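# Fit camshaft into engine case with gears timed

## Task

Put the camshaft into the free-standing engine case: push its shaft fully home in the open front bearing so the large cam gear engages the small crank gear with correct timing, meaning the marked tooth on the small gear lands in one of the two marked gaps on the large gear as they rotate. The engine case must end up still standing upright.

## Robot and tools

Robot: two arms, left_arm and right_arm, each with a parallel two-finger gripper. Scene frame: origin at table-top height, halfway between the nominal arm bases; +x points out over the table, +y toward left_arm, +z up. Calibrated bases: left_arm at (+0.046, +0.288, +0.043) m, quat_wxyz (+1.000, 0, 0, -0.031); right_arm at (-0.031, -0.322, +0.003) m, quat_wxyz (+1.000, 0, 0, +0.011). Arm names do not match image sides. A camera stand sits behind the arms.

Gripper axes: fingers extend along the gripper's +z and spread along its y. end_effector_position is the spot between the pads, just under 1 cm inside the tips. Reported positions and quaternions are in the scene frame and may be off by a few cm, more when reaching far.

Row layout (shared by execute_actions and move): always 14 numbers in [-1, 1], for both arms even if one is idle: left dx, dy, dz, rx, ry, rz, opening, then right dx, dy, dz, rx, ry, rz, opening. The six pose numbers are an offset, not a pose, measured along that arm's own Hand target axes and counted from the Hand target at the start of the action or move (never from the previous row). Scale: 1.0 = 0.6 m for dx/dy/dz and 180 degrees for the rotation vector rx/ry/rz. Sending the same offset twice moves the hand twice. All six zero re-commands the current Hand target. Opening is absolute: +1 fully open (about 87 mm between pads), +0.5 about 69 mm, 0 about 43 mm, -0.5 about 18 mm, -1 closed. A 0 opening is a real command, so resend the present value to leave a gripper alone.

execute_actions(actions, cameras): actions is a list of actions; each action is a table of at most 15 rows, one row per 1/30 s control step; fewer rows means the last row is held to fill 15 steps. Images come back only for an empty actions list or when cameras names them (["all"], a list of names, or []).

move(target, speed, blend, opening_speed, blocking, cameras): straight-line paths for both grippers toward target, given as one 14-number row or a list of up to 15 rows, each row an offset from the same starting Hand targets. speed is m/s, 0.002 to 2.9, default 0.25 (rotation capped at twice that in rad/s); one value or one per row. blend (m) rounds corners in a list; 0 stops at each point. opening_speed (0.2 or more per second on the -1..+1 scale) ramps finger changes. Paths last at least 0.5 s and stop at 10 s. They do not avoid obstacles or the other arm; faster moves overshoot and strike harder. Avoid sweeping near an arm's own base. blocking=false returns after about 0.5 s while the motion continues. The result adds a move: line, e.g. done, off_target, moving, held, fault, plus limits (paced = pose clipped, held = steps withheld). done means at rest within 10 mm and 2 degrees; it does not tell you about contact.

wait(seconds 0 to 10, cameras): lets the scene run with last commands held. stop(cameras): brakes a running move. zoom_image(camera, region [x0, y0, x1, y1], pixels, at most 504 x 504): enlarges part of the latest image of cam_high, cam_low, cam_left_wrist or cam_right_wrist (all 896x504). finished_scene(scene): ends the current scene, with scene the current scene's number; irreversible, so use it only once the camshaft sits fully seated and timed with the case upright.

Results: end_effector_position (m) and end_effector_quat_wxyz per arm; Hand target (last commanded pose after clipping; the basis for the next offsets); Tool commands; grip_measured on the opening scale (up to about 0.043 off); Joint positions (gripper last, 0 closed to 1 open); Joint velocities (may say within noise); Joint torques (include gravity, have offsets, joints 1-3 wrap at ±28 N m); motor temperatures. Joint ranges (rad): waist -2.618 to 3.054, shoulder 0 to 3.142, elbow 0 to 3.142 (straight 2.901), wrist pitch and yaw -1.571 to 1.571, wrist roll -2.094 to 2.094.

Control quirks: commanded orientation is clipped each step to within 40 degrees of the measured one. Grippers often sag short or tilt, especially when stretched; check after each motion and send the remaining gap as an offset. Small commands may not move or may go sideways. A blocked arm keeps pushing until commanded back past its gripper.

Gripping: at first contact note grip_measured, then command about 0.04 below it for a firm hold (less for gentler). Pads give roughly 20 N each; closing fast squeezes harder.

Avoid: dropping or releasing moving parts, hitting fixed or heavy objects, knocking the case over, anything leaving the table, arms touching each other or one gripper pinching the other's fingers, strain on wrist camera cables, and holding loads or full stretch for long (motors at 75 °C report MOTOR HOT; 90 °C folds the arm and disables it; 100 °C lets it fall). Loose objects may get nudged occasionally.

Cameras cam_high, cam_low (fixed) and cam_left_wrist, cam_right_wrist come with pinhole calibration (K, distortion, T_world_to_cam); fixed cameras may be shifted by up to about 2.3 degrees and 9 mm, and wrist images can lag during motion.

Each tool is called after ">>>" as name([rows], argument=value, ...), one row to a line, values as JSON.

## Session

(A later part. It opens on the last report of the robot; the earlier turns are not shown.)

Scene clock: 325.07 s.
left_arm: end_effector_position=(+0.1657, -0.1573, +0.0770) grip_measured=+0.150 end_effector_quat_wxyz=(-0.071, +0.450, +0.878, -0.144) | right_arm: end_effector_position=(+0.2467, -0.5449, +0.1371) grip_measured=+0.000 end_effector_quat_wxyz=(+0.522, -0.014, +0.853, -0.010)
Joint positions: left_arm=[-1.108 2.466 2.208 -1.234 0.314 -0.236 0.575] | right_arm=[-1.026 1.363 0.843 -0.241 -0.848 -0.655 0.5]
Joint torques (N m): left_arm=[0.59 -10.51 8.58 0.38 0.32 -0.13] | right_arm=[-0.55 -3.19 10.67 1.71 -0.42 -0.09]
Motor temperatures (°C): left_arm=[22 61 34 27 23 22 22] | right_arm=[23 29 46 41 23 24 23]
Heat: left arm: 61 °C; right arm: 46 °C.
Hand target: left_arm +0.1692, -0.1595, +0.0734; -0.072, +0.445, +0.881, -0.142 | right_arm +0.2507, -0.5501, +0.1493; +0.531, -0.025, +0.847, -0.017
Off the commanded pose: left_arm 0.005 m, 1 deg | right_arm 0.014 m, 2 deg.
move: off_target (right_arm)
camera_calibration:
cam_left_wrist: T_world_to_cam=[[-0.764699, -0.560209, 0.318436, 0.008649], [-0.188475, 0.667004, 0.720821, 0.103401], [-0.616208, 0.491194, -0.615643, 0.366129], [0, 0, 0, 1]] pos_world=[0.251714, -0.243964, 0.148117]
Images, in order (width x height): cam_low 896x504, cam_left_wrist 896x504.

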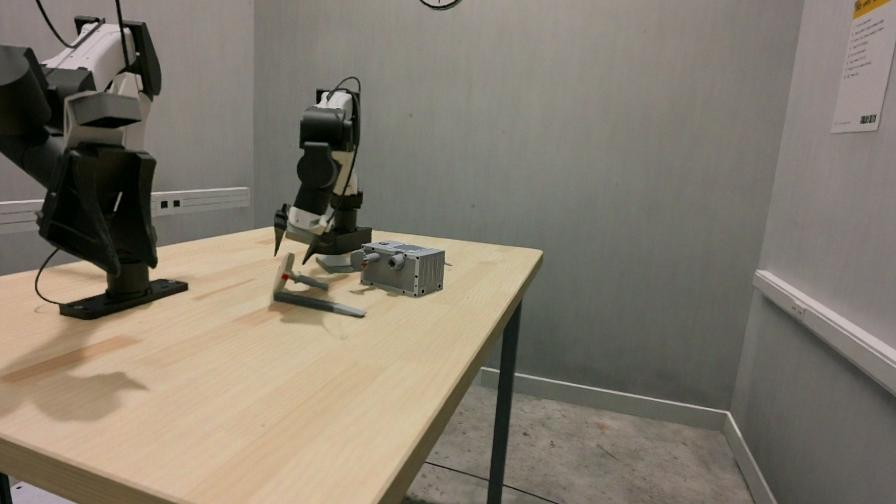

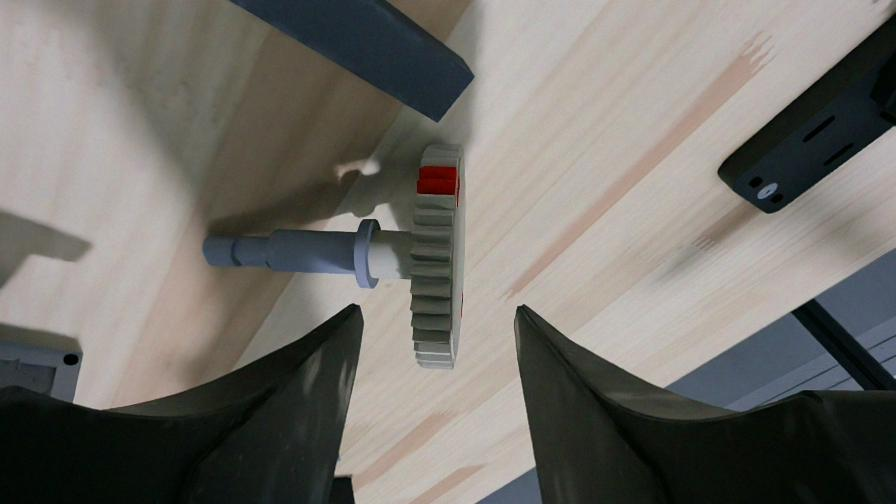

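>>> move([
  [0,0,0,0,0,0,0.15,0,0,0,0,0,0,0],
  [0,0,0,0,0,0,-0.85,0,0,0,0,0,0,0],
], speed=0.1, opening_speed=0.7, cameras=["cam_left_wrist"])

Scene clock: 337.60 s.
left_arm: end_effector_position=(+0.1656, -0.1573, +0.0771) grip_measured=-0.617 end_effector_quat_wxyz=(-0.072, +0.450, +0.878, -0.144) | right_arm: end_effector_position=(+0.2467, -0.5449, +0.1371) grip_measured=+0.000 end_effector_quat_wxyz=(+0.522, -0.014, +0.853, -0.010)
Joint positions: left_arm=[-1.108 2.466 2.208 -1.234 0.314 -0.236 0.192] | right_arm=[-1.026 1.363 0.843 -0.241 -0.848 -0.655 0.5]
Joint torques (N m): left_arm=[0.5 -10.59 8.59 0.32 0.32 -0.12] | right_arm=[-0.55 -3.21 10.66 1.71 -0.41 -0.09]
Motor temperatures (°C): left_arm=[22 63 34 27 23 22 23] | right_arm=[23 29 47 41 23 24 23]
Heat: left arm: 63 °C; right arm: 47 °C.
Hand target: left_arm +0.1692, -0.1594, +0.0734; -0.072, +0.445, +0.881, -0.142 | right_arm +0.2507, -0.5501, +0.1493; +0.531, -0.025, +0.847, -0.017
Off the commanded pose: left_arm 0.006 m, 1 deg | right_arm 0.014 m, 2 deg.
move: off_target (right_arm)
camera_calibration:
cam_left_wrist: T_world_to_cam=[[-0.764457, -0.560196, 0.31904, 0.00842334], [-0.187803, 0.666935, 0.72106, 0.103158], [-0.616714, 0.491303, -0.615049, 0.366134], [0, 0, 0, 1]] pos_world=[0.251613, -0.243963, 0.148121]
Images, in order (width x height): cam_left_wrist 896x504.

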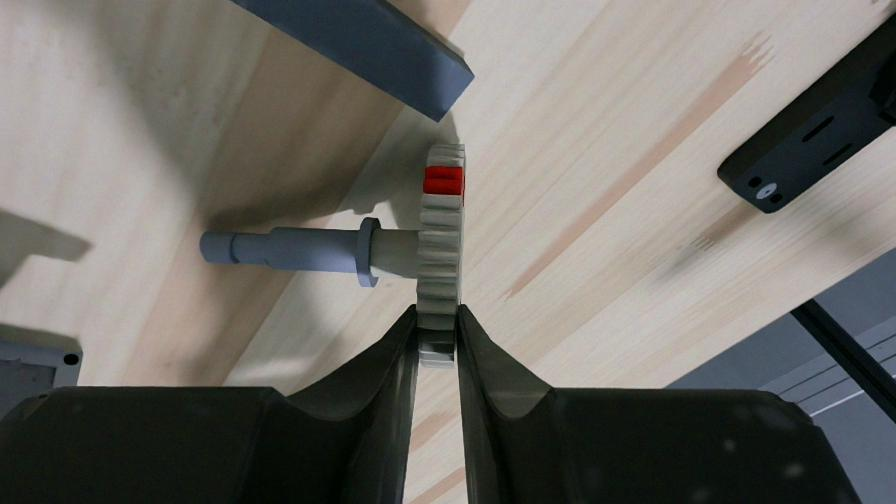

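>>> move([
  [0,-0.047,-0.142,0,0,0,-0.9,0,0,0,0,0,0,0],
  [-0.168,0.1105,-0.198,-0.098,-0.0345,-0.2127,-0.9,0,0,0,0,0,0,0],
], speed=[0.15,0.25], blend=0.02, cameras=["cam_left_wrist","cam_low","cam_high"])

>>> zoom_image(camera="cam_low", region=[310, 190, 460, 310])

Scene clock: 369.07 s.
left_arm: end_effector_position=(+0.3029, -0.1748, +0.1641) grip_measured=-0.617 end_effector_quat_wxyz=(+0.099, +0.115, +0.978, -0.143) | right_arm: end_effector_position=(+0.2467, -0.5449, +0.1371) grip_measured=+0.000 end_effector_quat_wxyz=(+0.522, -0.014, +0.853, -0.010)
Joint positions: left_arm=[-0.938 2.603 2.839 -1.457 0.028 -0.772 0.191] | right_arm=[-1.026 1.363 0.843 -0.241 -0.848 -0.655 0.5]
Joint torques (N m): left_arm=[0.35 -11.37 8.92 0.99 0.03 -0.16] | right_arm=[-0.57 -3.21 10.66 1.71 -0.42 -0.09]
Motor temperatures (°C): left_arm=[22 65 36 27 23 22 24] | right_arm=[23 29 48 41 23 24 23]
Heat: left arm: 65 °C; right arm: 48 °C.
Hand target: left_arm +0.3099, -0.1809, +0.1655; +0.001, +0.130, +0.992, +0.000 | right_arm +0.2507, -0.5501, +0.1493; +0.531, -0.025, +0.847, -0.017
Off the commanded pose: left_arm 0.009 m, 20 deg | right_arm 0.014 m, 2 deg.
elbow stopped short (left arm): the move would have taken joint 3 (elbow) straighter than the controller allows.
move: off_target (left_arm, right_arm)
camera_calibration:
cam_left_wrist: T_world_to_cam=[[-0.244442, -0.933971, 0.260666, -0.13741], [-0.742412, 0.35319, 0.569282, 0.21592], [-0.623757, -0.054365, -0.779725, 0.446642], [0, 0, 0, 1]] pos_world=[0.405309, -0.180316, 0.261157]
Images, in order (width x height): cam_high 896x504, cam_low 896x504, cam_left_wrist 896x504.

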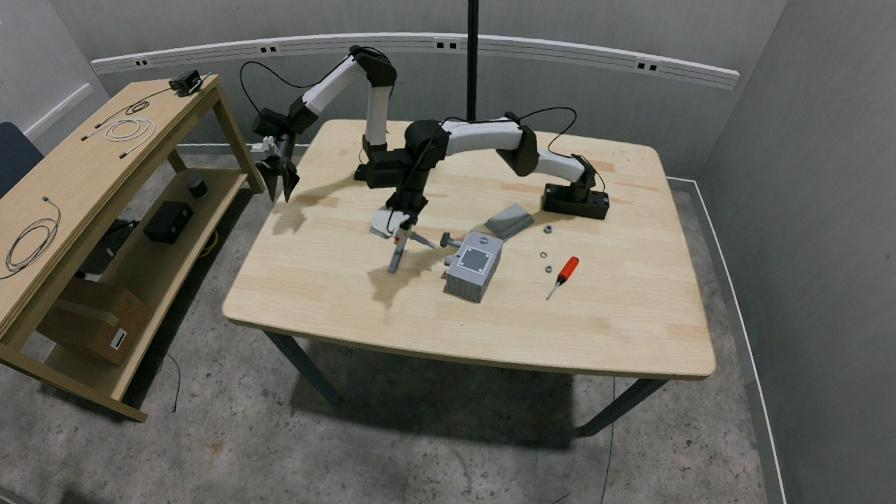

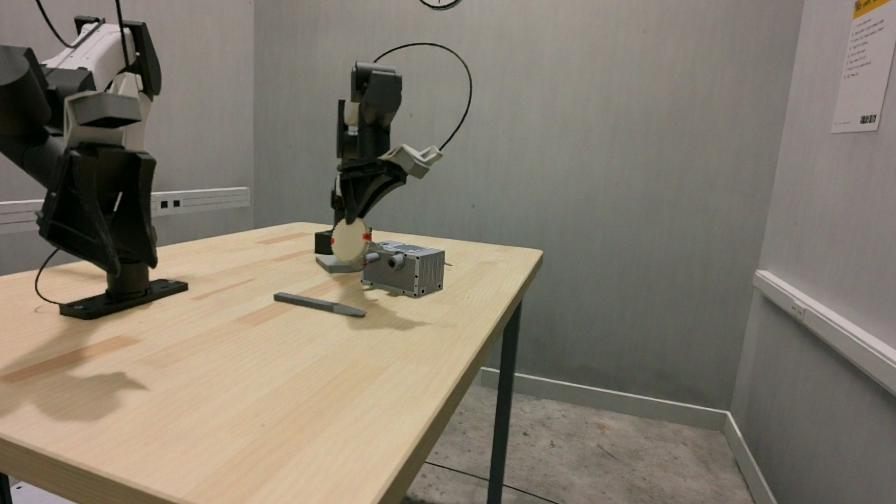

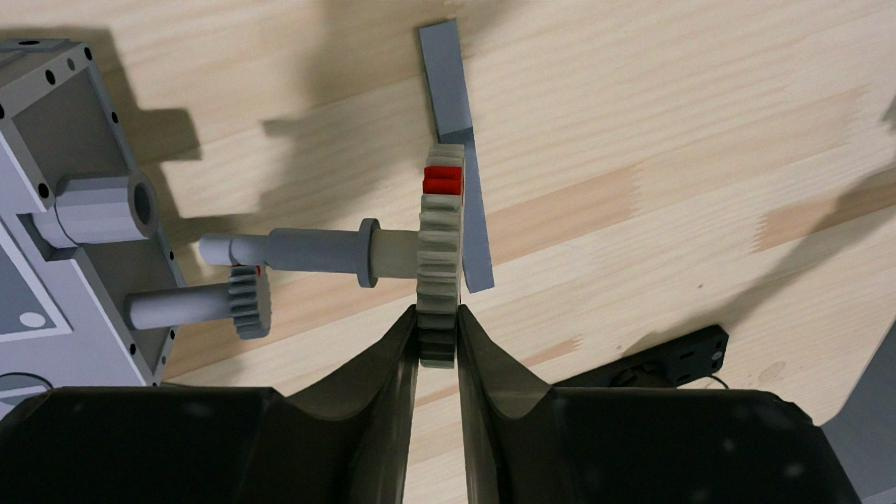

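Scaled by 3.360 from the camera's 896x504 image, which has a finer 1280x720 frame.

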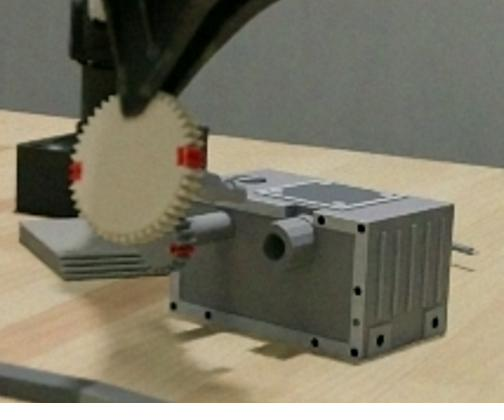

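>>> move(target=[0,0.017,0.076,0,0,0,-0.9,0,0,0,0,0,0,0], speed=0.15, cameras=["cam_left_wrist","cam_low"])

>>> zoom_image(camera="cam_low", region=[310, 190, 460, 310])

Scene clock: 397.00 s.
left_arm: end_effector_position=(+0.3061, -0.1717, +0.1191) grip_measured=-0.617 end_effector_quat_wxyz=(+0.073, +0.111, +0.985, -0.109) | right_arm: end_effector_position=(+0.2467, -0.5449, +0.1371) grip_measured=+0.000 end_effector_quat_wxyz=(+0.522, -0.014, +0.853, -0.010)
Joint positions: left_arm=[-0.931 2.692 2.839 -1.457 0.025 -0.772 0.191] | right_arm=[-1.026 1.363 0.843 -0.241 -0.848 -0.655 0.5]
Joint torques (N m): left_arm=[0.4 -11.88 8.85 0.64 0.01 0.02] | right_arm=[-0.55 -3.21 10.66 1.72 -0.42 -0.09]
Motor temperatures (°C): left_arm=[22 62 38 27 23 22 24] | right_arm=[23 29 49 40 23 24 23]
Heat: left arm: 62 °C; right arm: 49 °C.
Hand target: left_arm +0.3124, -0.1711, +0.1199; +0.000, +0.130, +0.992, +0.000 | right_arm +0.2507, -0.5501, +0.1493; +0.531, -0.025, +0.847, -0.017
Off the commanded pose: left_arm 0.007 m, 15 deg | right_arm 0.014 m, 2 deg.
elbow stopped short (left arm): the move would have taken joint 3 (elbow) straighter than the controller allows.
move: off_target (left_arm, right_arm)
camera_calibration:
cam_left_wrist: T_world_to_cam=[[-0.225629, -0.953398, 0.200308, -0.123935], [-0.718194, 0.301705, 0.627034, 0.219741], [-0.658247, -0.00238283, -0.752798, 0.429999], [0, 0, 0, 1]] pos_world=[0.412899, -0.183431, 0.210743]
Images, in order (width x height): cam_low 896x504, cam_left_wrist 896x504.

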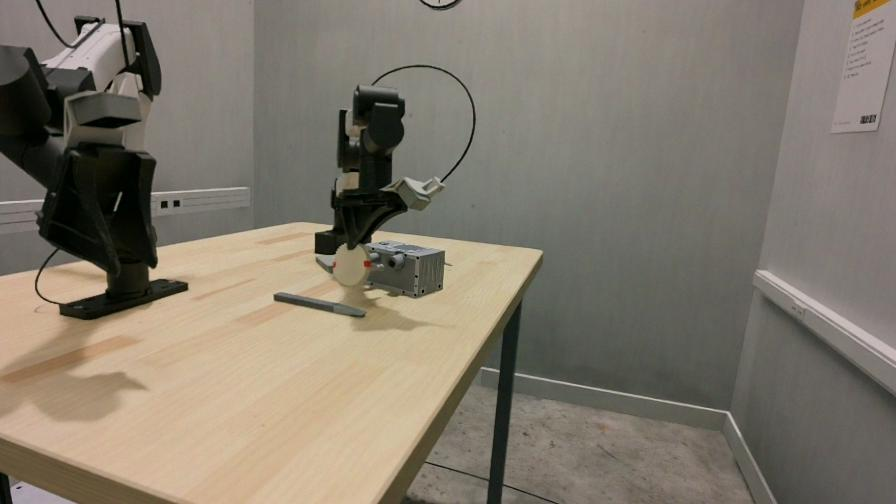

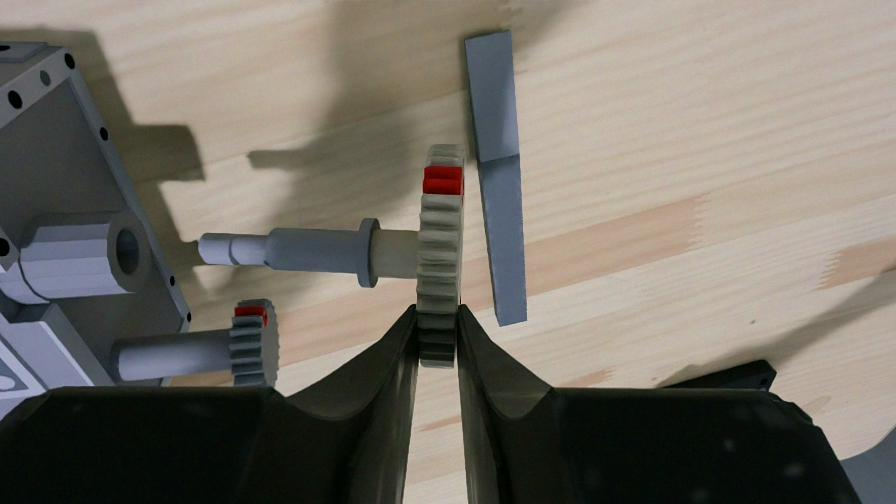

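Scaled by 3.360 from the camera's 896x504 image, which has a finer 1280x720 frame.

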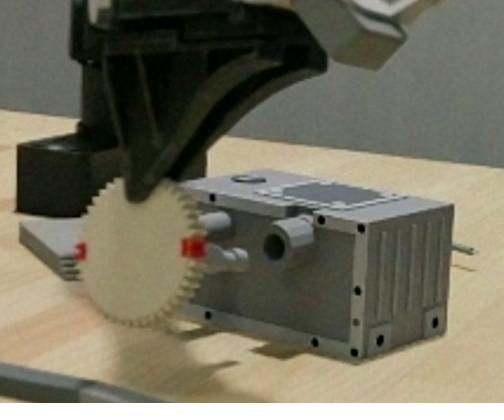

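>>> move(target=[0.002,0.0213,0.058,0.116,0,0,-0.9,0,0,0,0,0,0,0], speed=0.12, cameras=["cam_left_wrist","cam_low"])

>>> zoom_image(camera="cam_low", region=[310, 190, 460, 310])

Scene clock: 459.27 s.
left_arm: end_effector_position=(+0.3149, -0.1532, +0.0788) grip_measured=-0.621 end_effector_quat_wxyz=(-0.031, +0.119, +0.979, -0.164) | right_arm: end_effector_position=(+0.2467, -0.5449, +0.1371) grip_measured=+0.000 end_effector_quat_wxyz=(+0.522, -0.014, +0.853, -0.010)
Joint positions: left_arm=[-0.819 2.619 2.489 -1.254 0.281 -0.666 0.19] | right_arm=[-1.026 1.363 0.843 -0.241 -0.848 -0.655 0.5]
Joint torques (N m): left_arm=[-0.28 -14.37 4.9 0.85 0.39 0.05] | right_arm=[-0.57 -3.21 10.67 1.72 -0.42 -0.09]
Motor temperatures (°C): left_arm=[22 69 39 27 23 22 24] | right_arm=[23 29 50 40 23 24 23]
Heat: left arm: 69 °C; right arm: 50 °C.
Hand target: left_arm +0.3146, -0.1583, +0.0849; -0.023, +0.128, +0.975, -0.180 | right_arm +0.2507, -0.5501, +0.1493; +0.531, -0.025, +0.847, -0.017
Off the commanded pose: left_arm 0.008 m, 2 deg | right_arm 0.014 m, 2 deg.
move: off_target (right_arm)
camera_calibration:
cam_left_wrist: T_world_to_cam=[[-0.213246, -0.919546, 0.330093, -0.105168], [-0.553191, 0.39213, 0.734992, 0.199072], [-0.805298, -0.0258707, -0.592305, 0.435621], [0, 0, 0, 1]] pos_world=[0.438503, -0.163499, 0.146419]
Images, in order (width x height): cam_low 896x504, cam_left_wrist 896x504.

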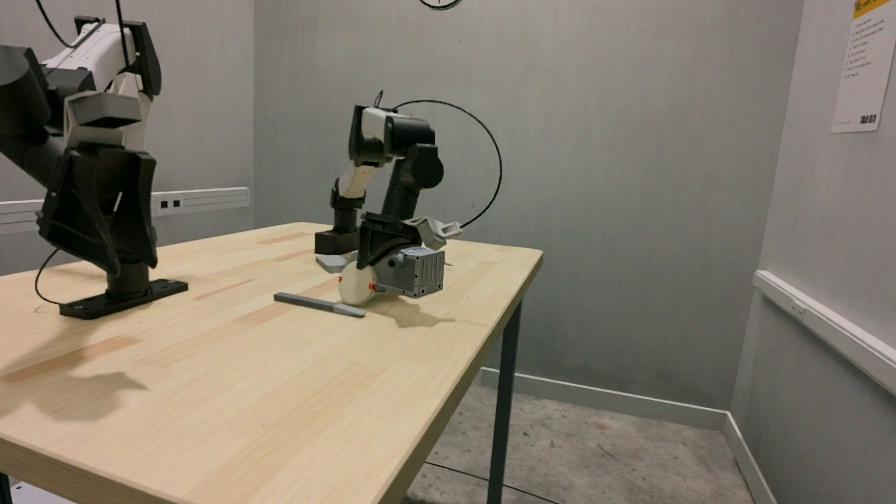

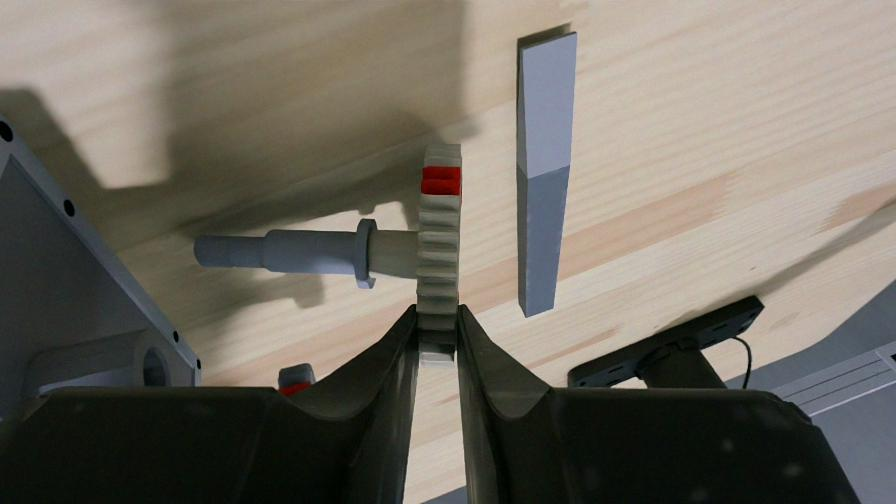

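Scaled by 3.360 from the camera's 896x504 image, which has a finer 1280x720 frame.

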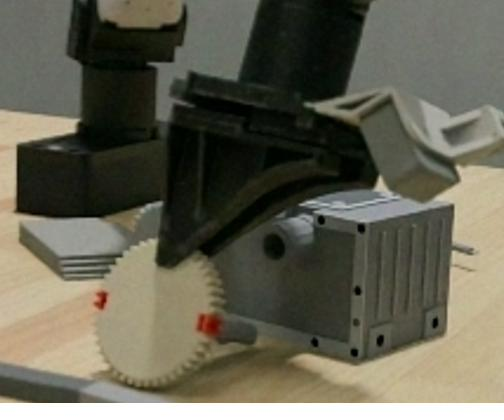

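>>> move([
  [0,0.004,0.011,0,0,0,-0.9,0,0,0,0,0,0,0],
  [0,0.004,0.011,0,0,0,-0.3,0,0,0,0,0,0,0],
], speed=0.05, opening_speed=0.4, cameras=["cam_left_wrist","cam_low"])

>>> zoom_image(camera="cam_low", region=[310, 190, 460, 310])

Scene clock: 479.27 s.
left_arm: end_effector_position=(+0.3173, -0.1567, +0.0757) grip_measured=-0.300 end_effector_quat_wxyz=(-0.023, +0.121, +0.977, -0.173) | right_arm: end_effector_position=(+0.2467, -0.5449, +0.1371) grip_measured=+0.000 end_effector_quat_wxyz=(+0.522, -0.014, +0.853, -0.010)
Joint positions: left_arm=[-0.819 2.602 2.441 -1.198 0.283 -0.666 0.35] | right_arm=[-1.026 1.363 0.843 -0.241 -0.848 -0.655 0.5]
Joint torques (N m): left_arm=[-0.17 -13.71 5.38 0.72 0.38 0.03] | right_arm=[-0.55 -3.21 10.66 1.71 -0.41 -0.09]
Motor temperatures (°C): left_arm=[22 75 37 27 23 22 24] | right_arm=[23 29 50 40 23 24 23]
Heat: left arm: 75 °C; right arm: 50 °C. Fold the left arm in close to its base, or ease its load, before you think long.
Hand target: left_arm +0.3146, -0.1585, +0.0779; -0.023, +0.128, +0.975, -0.180 | right_arm +0.2507, -0.5501, +0.1493; +0.531, -0.025, +0.847, -0.017
Off the commanded pose: left_arm 0.004 m, 1 deg | right_arm 0.014 m, 2 deg.
MOTOR HOT: joint 2 (shoulder) of the left arm reports 75 °C; the controller's stop level is 90 °C. To cool a motor, set the load down, stop pushing, or move to a pose that needs little force.
move: off_target (right_arm)
camera_calibration:
cam_left_wrist: T_world_to_cam=[[-0.218814, -0.912521, 0.34558, -0.105065], [-0.563387, 0.407316, 0.718811, 0.21094], [-0.79669, -0.0374095, -0.603229, 0.431886], [0, 0, 0, 1]] pos_world=[0.43993, -0.165637, 0.145208]
Images, in order (width x height): cam_low 896x504, cam_left_wrist 896x504.

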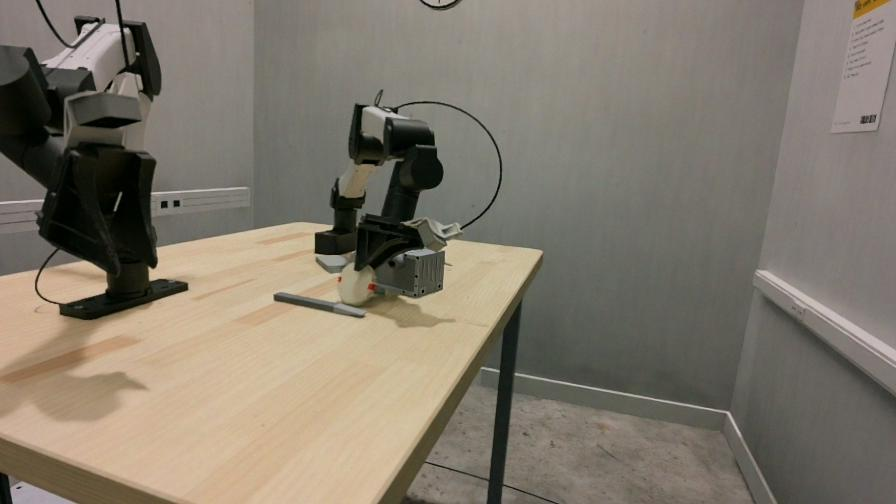

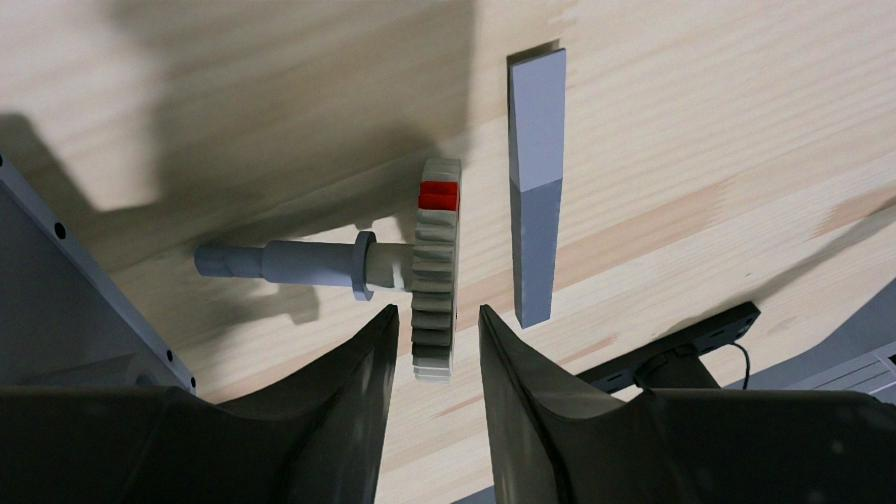

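Scaled by 3.360 from the camera's 896x504 image, which has a finer 1280x720 frame.

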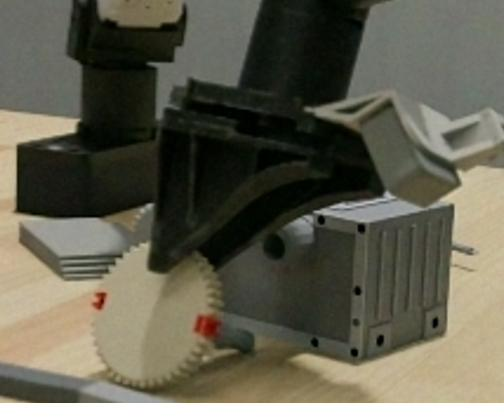

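>>> move([
  [0,0,-0.04,0,0,0,-0.1,0,0,0,0,0,0,0],
  [0,0,-0.16,0,0,0,-0.1,0,0,0,0,0,0,0],
  [0.157,0.387,-0.366,0,0,0,0,0,0,0,0,0,0,0],
], speed=[0.06,0.15,0.3], cameras=["cam_low","cam_left_wrist"])

>>> zoom_image(camera="cam_low", region=[310, 190, 460, 310])

Scene clock: 494.67 s.
left_arm: end_effector_position=(+0.3077, +0.1510, +0.1974) grip_measured=+0.000 end_effector_quat_wxyz=(-0.017, +0.121, +0.977, -0.174) | right_arm: end_effector_position=(+0.2467, -0.5449, +0.1371) grip_measured=+0.000 end_effector_quat_wxyz=(+0.522, -0.014, +0.853, -0.010)
Joint positions: left_arm=[-0.21 1.777 1.622 -1.396 0.351 -0.029 0.5] | right_arm=[-1.026 1.363 0.843 -0.241 -0.848 -0.655 0.5]
Joint torques (N m): left_arm=[0.09 -8.42 5.07 0.13 0.54 0.13] | right_arm=[-0.55 -3.21 10.67 1.71 -0.42 -0.09]
Motor temperatures (°C): left_arm=[22 80 36 27 23 22 24] | right_arm=[23 29 50 40 23 24 23]
Heat: left arm: 80 °C; right arm: 50 °C. Fold the left arm in close to its base, or ease its load, before you think long.
Hand target: left_arm +0.2995, +0.1511, +0.2002; -0.023, +0.128, +0.975, -0.180 | right_arm +0.2507, -0.5501, +0.1493; +0.531, -0.025, +0.847, -0.017
Off the commanded pose: left_arm 0.009 m, 1 deg | right_arm 0.014 m, 2 deg.
MOTOR HOT: still on. Joint 2 (shoulder) of the left arm reports 80 °C.
move: off_target (right_arm)
camera_calibration:
cam_left_wrist: T_world_to_cam=[[-0.222816, -0.911817, 0.344881, 0.132664], [-0.57273, 0.408722, 0.710582, -0.00303964], [-0.788881, -0.0391941, -0.613295, 0.508997], [0, 0, 0, 1]] pos_world=[0.429357, 0.142157, 0.268572]
Images, in order (width x height): cam_low 896x504, cam_left_wrist 896x504.

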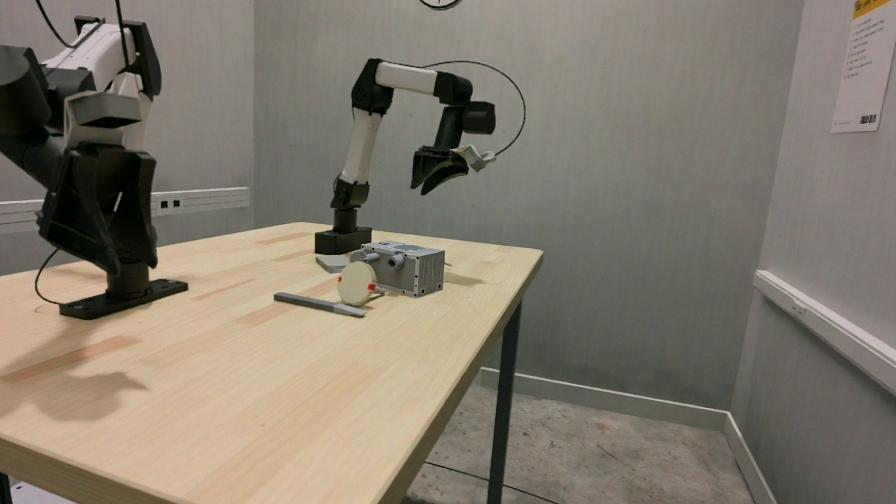

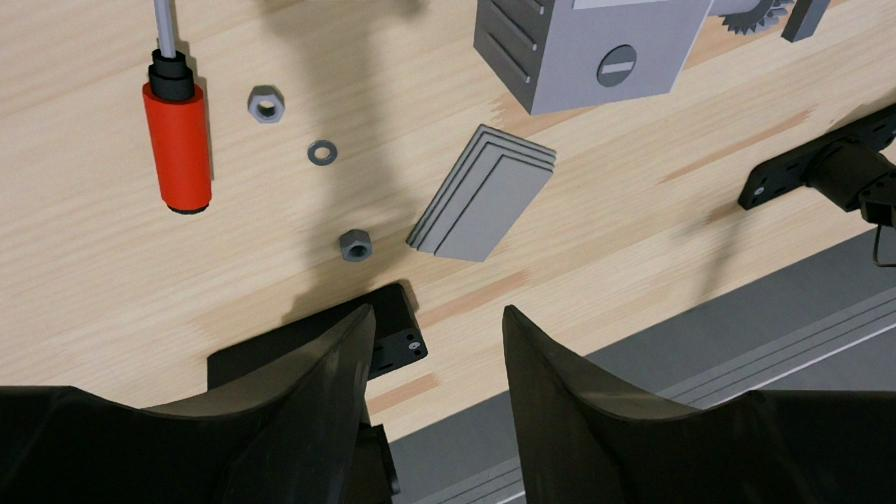

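Scaled by 3.360 from the camera's 896x504 image, which has a finer 1280x720 frame.

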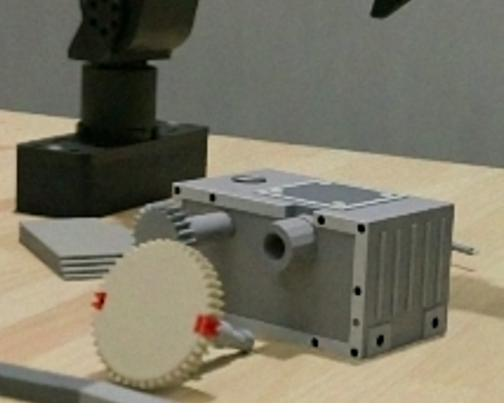

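>>> move(target=[-0.135,0.327,0.047,-0.217,-0.41,-0.042,0,-0.0988,0.694,0.114,0.131,0.3685,0.0232,0.2], speed=0.3, cameras=["cam_right_wrist","cam_low"])

Scene clock: 526.17 s.
left_arm: end_effector_position=(+0.4268, +0.2915, +0.1108) grip_measured=+0.000 end_effector_quat_wxyz=(+0.592, -0.062, +0.799, +0.082) | right_arm: end_effector_position=(+0.3257, -0.1320, +0.1439) grip_measured=+0.200 end_effector_quat_wxyz=(+0.095, +0.100, +0.986, -0.091)
Joint positions: left_arm=[-0.078 1.505 0.367 0.831 -0.34 -0.045 0.5] | right_arm=[0.514 2.225 2.266 -1.566 0.261 0.732 0.6]
Joint torques (N m): left_arm=[0.79 -3.71 4.63 1.79 -0.11 0.07] | right_arm=[-0.65 -8.2 9.03 0.42 0.15 0.14]
Motor temperatures (°C): left_arm=[22 68 35 27 23 22 23] | right_arm=[23 29 51 39 23 24 23]
Heat: left arm: 68 °C; right arm: 51 °C.
Hand target: left_arm +0.4225, +0.2976, +0.1041; +0.585, -0.062, +0.803, +0.096 | right_arm +0.3277, -0.1311, +0.1501; -0.021, +0.120, +0.977, -0.173
Off the commanded pose: left_arm 0.010 m, 2 deg | right_arm 0.007 m, 16 deg.
MOTOR HOT: cleared for the motors of the left arm.
joint sent to its limit (right arm) — joint 4 (wrist pitch), lower limit. The joint targets are off in orientation, not in position.
move: off_target (right_arm)
camera_calibration:
cam_right_wrist: T_world_to_cam=[[-0.230477, -0.966164, 0.115793, -0.0654357], [-0.752167, 0.252383, 0.608727, 0.209862], [-0.617354, 0.0532016, -0.784885, 0.466265], [0, 0, 0, 1]] pos_world=[0.43062, -0.140993, 0.245793]
Images, in order (width x height): cam_low 896x504, cam_right_wrist 896x504.

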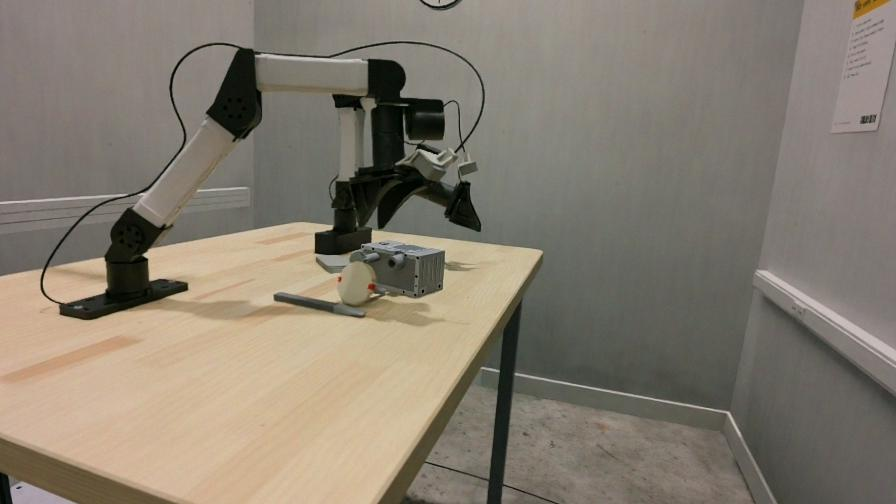

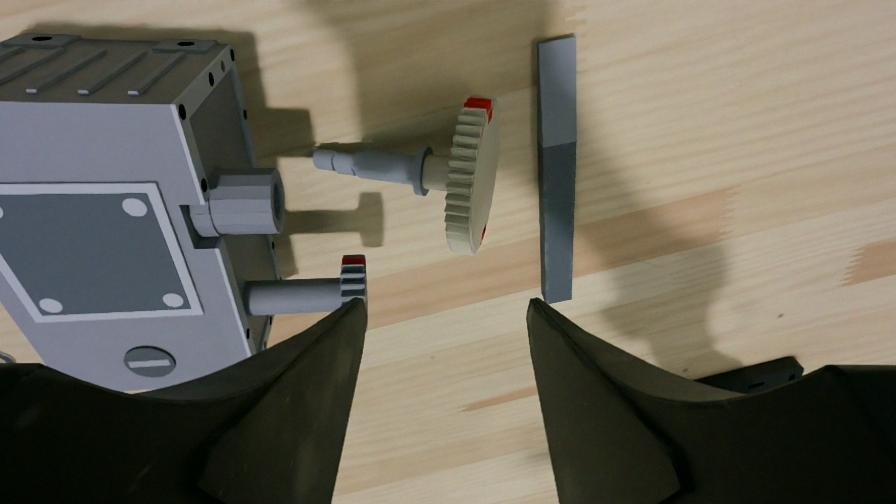

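>>> move(target=[0,0,0,0,0,0,0,0.0285,0.0097,0.0947,0,0.004,0.011,0.15], speed=0.2, cameras=["cam_right_wrist"])

Scene clock: 544.30 s.
left_arm: end_effector_position=(+0.4268, +0.2915, +0.1110) grip_measured=+0.000 end_effector_quat_wxyz=(+0.593, -0.062, +0.799, +0.082) | right_arm: end_effector_position=(+0.3104, -0.1384, +0.0932) grip_measured=+0.150 end_effector_quat_wxyz=(+0.026, +0.126, +0.982, -0.136)
Joint positions: left_arm=[-0.078 1.505 0.367 0.832 -0.34 -0.045 0.5] | right_arm=[0.509 2.307 2.175 -1.566 0.248 0.803 0.575]
Joint torques (N m): left_arm=[0.65 -3.71 4.66 1.83 -0.15 0.01] | right_arm=[-0.73 -8.94 5.94 0.03 0.14 0.14]
Motor temperatures (°C): left_arm=[22 60 34 30 23 22 23] | right_arm=[23 32 51 36 23 24 23]
Heat: left arm: 60 °C; right arm: 51 °C.
Hand target: left_arm +0.4225, +0.2976, +0.1041; +0.585, -0.062, +0.803, +0.096 | right_arm +0.3077, -0.1405, +0.0946; -0.024, +0.138, +0.975, -0.172
Off the commanded pose: left_arm 0.010 m, 2 deg | right_arm 0.004 m, 7 deg.
joint sent to its limit (right arm) — joint 4 (wrist pitch), lower limit. The joint targets are off in orientation, not in position.
move: off_target (right_arm)
camera_calibration:
cam_right_wrist: T_world_to_cam=[[-0.276949, -0.935554, 0.219177, -0.0601861], [-0.639369, 0.349696, 0.684777, 0.202187], [-0.717291, 0.0495137, -0.695012, 0.439431], [0, 0, 0, 1]] pos_world=[0.427803, -0.148769, 0.180148]
Images, in order (width x height): cam_right_wrist 896x504.

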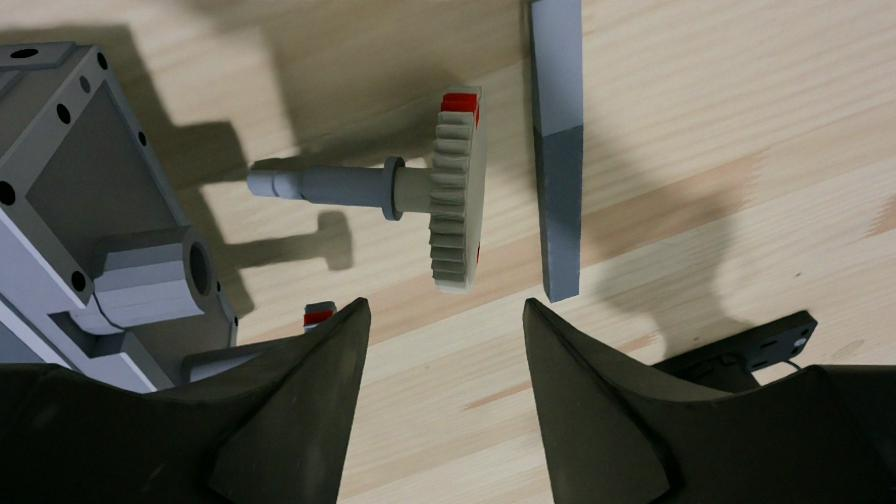

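>>> move(target=[0,0,0,0,0,0,0,-0.011,-0.003,0.028,0,0,0,0.15], speed=0.1, cameras=["cam_right_wrist"])

Scene clock: 557.57 s.
left_arm: end_effector_position=(+0.4268, +0.2915, +0.1110) grip_measured=+0.000 end_effector_quat_wxyz=(+0.593, -0.062, +0.799, +0.082) | right_arm: end_effector_position=(+0.3133, -0.1468, +0.0776) grip_measured=+0.150 end_effector_quat_wxyz=(+0.008, +0.135, +0.979, -0.149)
Joint positions: left_arm=[-0.078 1.505 0.367 0.832 -0.34 -0.045 0.5] | right_arm=[0.487 2.35 2.175 -1.566 0.248 0.803 0.575]
Joint torques (N m): left_arm=[0.76 -3.82 4.66 1.81 -0.09 0.08] | right_arm=[-0.69 -8.92 6.49 -0.08 0.19 0]
Motor temperatures (°C): left_arm=[22 57 34 31 23 22 23] | right_arm=[23 33 49 35 23 24 23]
Heat: left arm: 57 °C; right arm: 49 °C.
Hand target: left_arm +0.4225, +0.2976, +0.1041; +0.585, -0.062, +0.803, +0.096 | right_arm +0.3121, -0.1496, +0.0795; -0.024, +0.138, +0.975, -0.172
Off the commanded pose: left_arm 0.010 m, 2 deg | right_arm 0.003 m, 5 deg.
joint sent to its limit (right arm) — joint 4 (wrist pitch), lower limit. The joint targets are off in orientation, not in position.
move: off_target (right_arm)
camera_calibration:
cam_right_wrist: T_world_to_cam=[[-0.290365, -0.923919, 0.249124, -0.0602867], [-0.605391, 0.378982, 0.69991, 0.210086], [-0.741073, 0.0524118, -0.669375, 0.437136], [0, 0, 0, 1]] pos_world=[0.433629, -0.15823, 0.160586]
Images, in order (width x height): cam_right_wrist 896x504.

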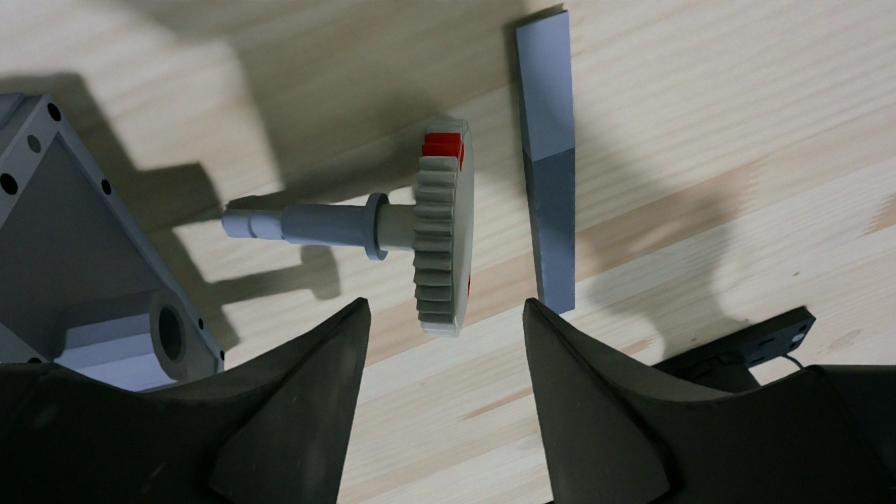

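>>> move([
  [0,0,0,0,0,0,0,-0.007,0.005,0.009,0,0,0,0.1],
  [0,0,0,0,0,0,0,-0.007,0.005,0.009,0,0,0,-0.85],
], speed=0.08, opening_speed=0.6, cameras=["cam_right_wrist"])

Scene clock: 568.30 s.
left_arm: end_effector_position=(+0.4268, +0.2915, +0.1110) grip_measured=+0.000 end_effector_quat_wxyz=(+0.593, -0.062, +0.799, +0.082) | right_arm: end_effector_position=(+0.3127, -0.1489, +0.0678) grip_measured=-0.617 end_effector_quat_wxyz=(-0.004, +0.135, +0.978, -0.157)
Joint positions: left_arm=[-0.078 1.505 0.367 0.832 -0.34 -0.045 0.5] | right_arm=[0.482 2.377 2.175 -1.567 0.247 0.803 0.191]
Joint torques (N m): left_arm=[0.72 -3.64 4.59 1.81 -0.13 0.07] | right_arm=[-0.76 -8.98 8.53 -0.12 0.22 -0.03]
Motor temperatures (°C): left_arm=[22 55 33 31 23 22 23] | right_arm=[23 35 49 34 23 24 23]
Heat: left arm: 55 °C; right arm: 49 °C.
Hand target: left_arm +0.4225, +0.2976, +0.1041; +0.585, -0.062, +0.803, +0.096 | right_arm +0.3163, -0.1498, +0.0733; -0.024, +0.138, +0.975, -0.172
Off the commanded pose: left_arm 0.010 m, 2 deg | right_arm 0.007 m, 3 deg.
joint sent to its limit (right arm) — joint 4 (wrist pitch), lower limit. The joint targets are off in orientation, not in position.
move: off_target (right_arm); target 2's new opening was sent with right_arm's hand 0.007 m and 3 deg from that target
camera_calibration:
cam_right_wrist: T_world_to_cam=[[-0.287156, -0.919513, 0.268398, -0.0616047], [-0.586202, 0.390296, 0.709955, 0.212426], [-0.757568, 0.0465324, -0.651096, 0.433251], [0, 0, 0, 1]] pos_world=[0.435051, -0.159715, 0.14781]
Images, in order (width x height): cam_right_wrist 896x504.

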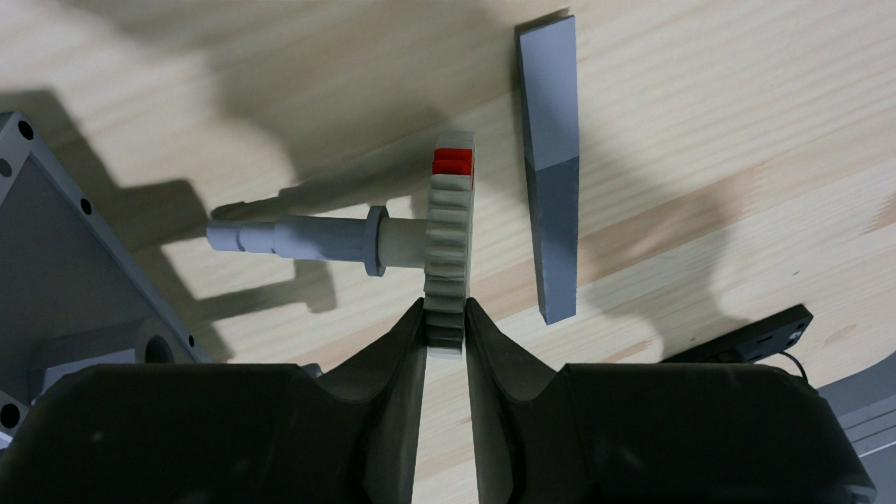

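>>> move([
  [0,0,0,0,0,0,0,0,-0.0285,-0.078,0,0,0,-0.9],
  [0,0,0,0,0,0,0,0.002,-0.0758,-0.0647,-0.12,-0.001,-0.006,-0.9],
], speed=0.15, blend=0.01, cameras=["cam_right_wrist","cam_low"])

>>> zoom_image(camera="cam_low", region=[310, 220, 450, 310])

Scene clock: 592.60 s.
left_arm: end_effector_position=(+0.4268, +0.2915, +0.1110) grip_measured=+0.000 end_effector_quat_wxyz=(+0.593, -0.062, +0.799, +0.082) | right_arm: end_effector_position=(+0.3035, -0.1809, +0.1108) grip_measured=-0.617 end_effector_quat_wxyz=(-0.021, +0.133, +0.991, -0.009)
Joint positions: left_arm=[-0.078 1.505 0.367 0.832 -0.34 -0.045 0.5] | right_arm=[0.313 2.113 1.936 -1.44 -0.003 0.601 0.191]
Joint torques (N m): left_arm=[0.61 -3.64 4.55 1.8 -0.07 0.05] | right_arm=[-0.43 -11.33 6.26 0.61 -0.09 -0.08]
Heat: left arm: 52 °C; right arm: 50 °C.
Hand target: left_arm +0.4225, +0.2976, +0.1041; +0.585, -0.062, +0.803, +0.096 | right_arm +0.3071, -0.1776, +0.1255; +0.002, +0.130, +0.991, +0.014
Off the commanded pose: left_arm 0.010 m, 2 deg | right_arm 0.015 m, 4 deg.
move: off_target (right_arm)
camera_calibration:
cam_right_wrist: T_world_to_cam=[[-0.287675, -0.957588, -0.0163586, -0.0804445], [-0.590215, 0.163807, 0.790452, 0.140321], [-0.754248, 0.237048, -0.612306, 0.484945], [0, 0, 0, 1]] pos_world=[0.425447, -0.214974, 0.184702]
Images, in order (width x height): cam_low 896x504, cam_right_wrist 896x504.

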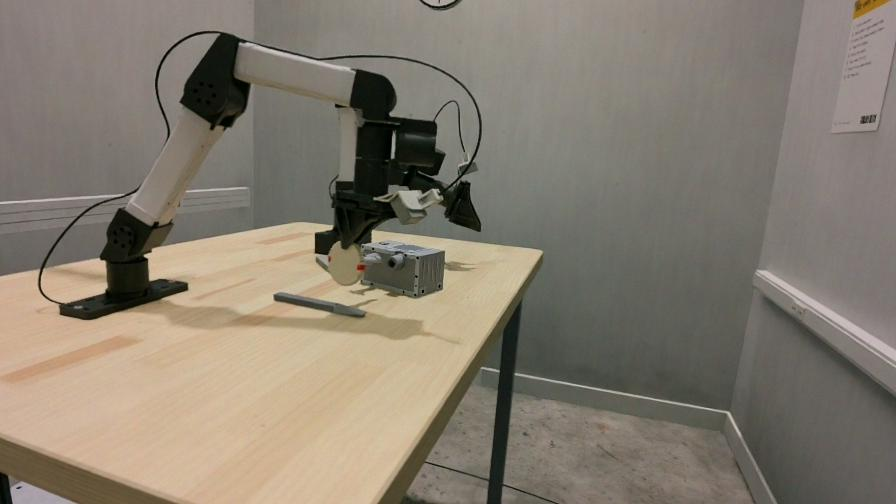

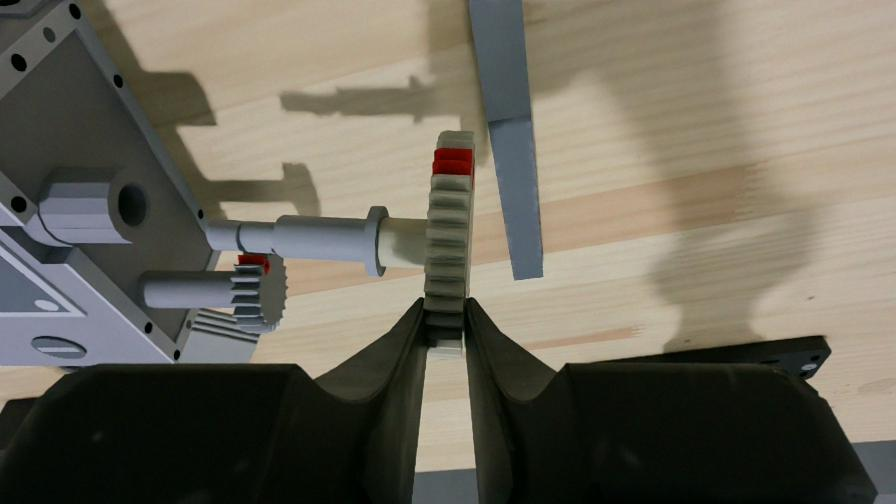

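Scaled by 3.600 from the camera's 896x504 image, which has a finer 1280x720 frame.

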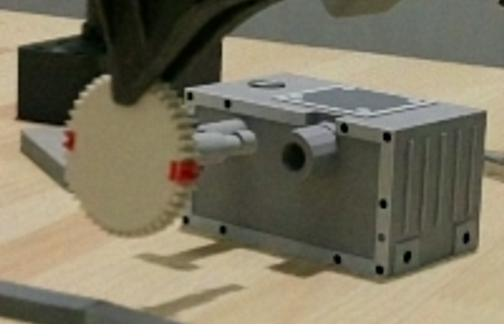

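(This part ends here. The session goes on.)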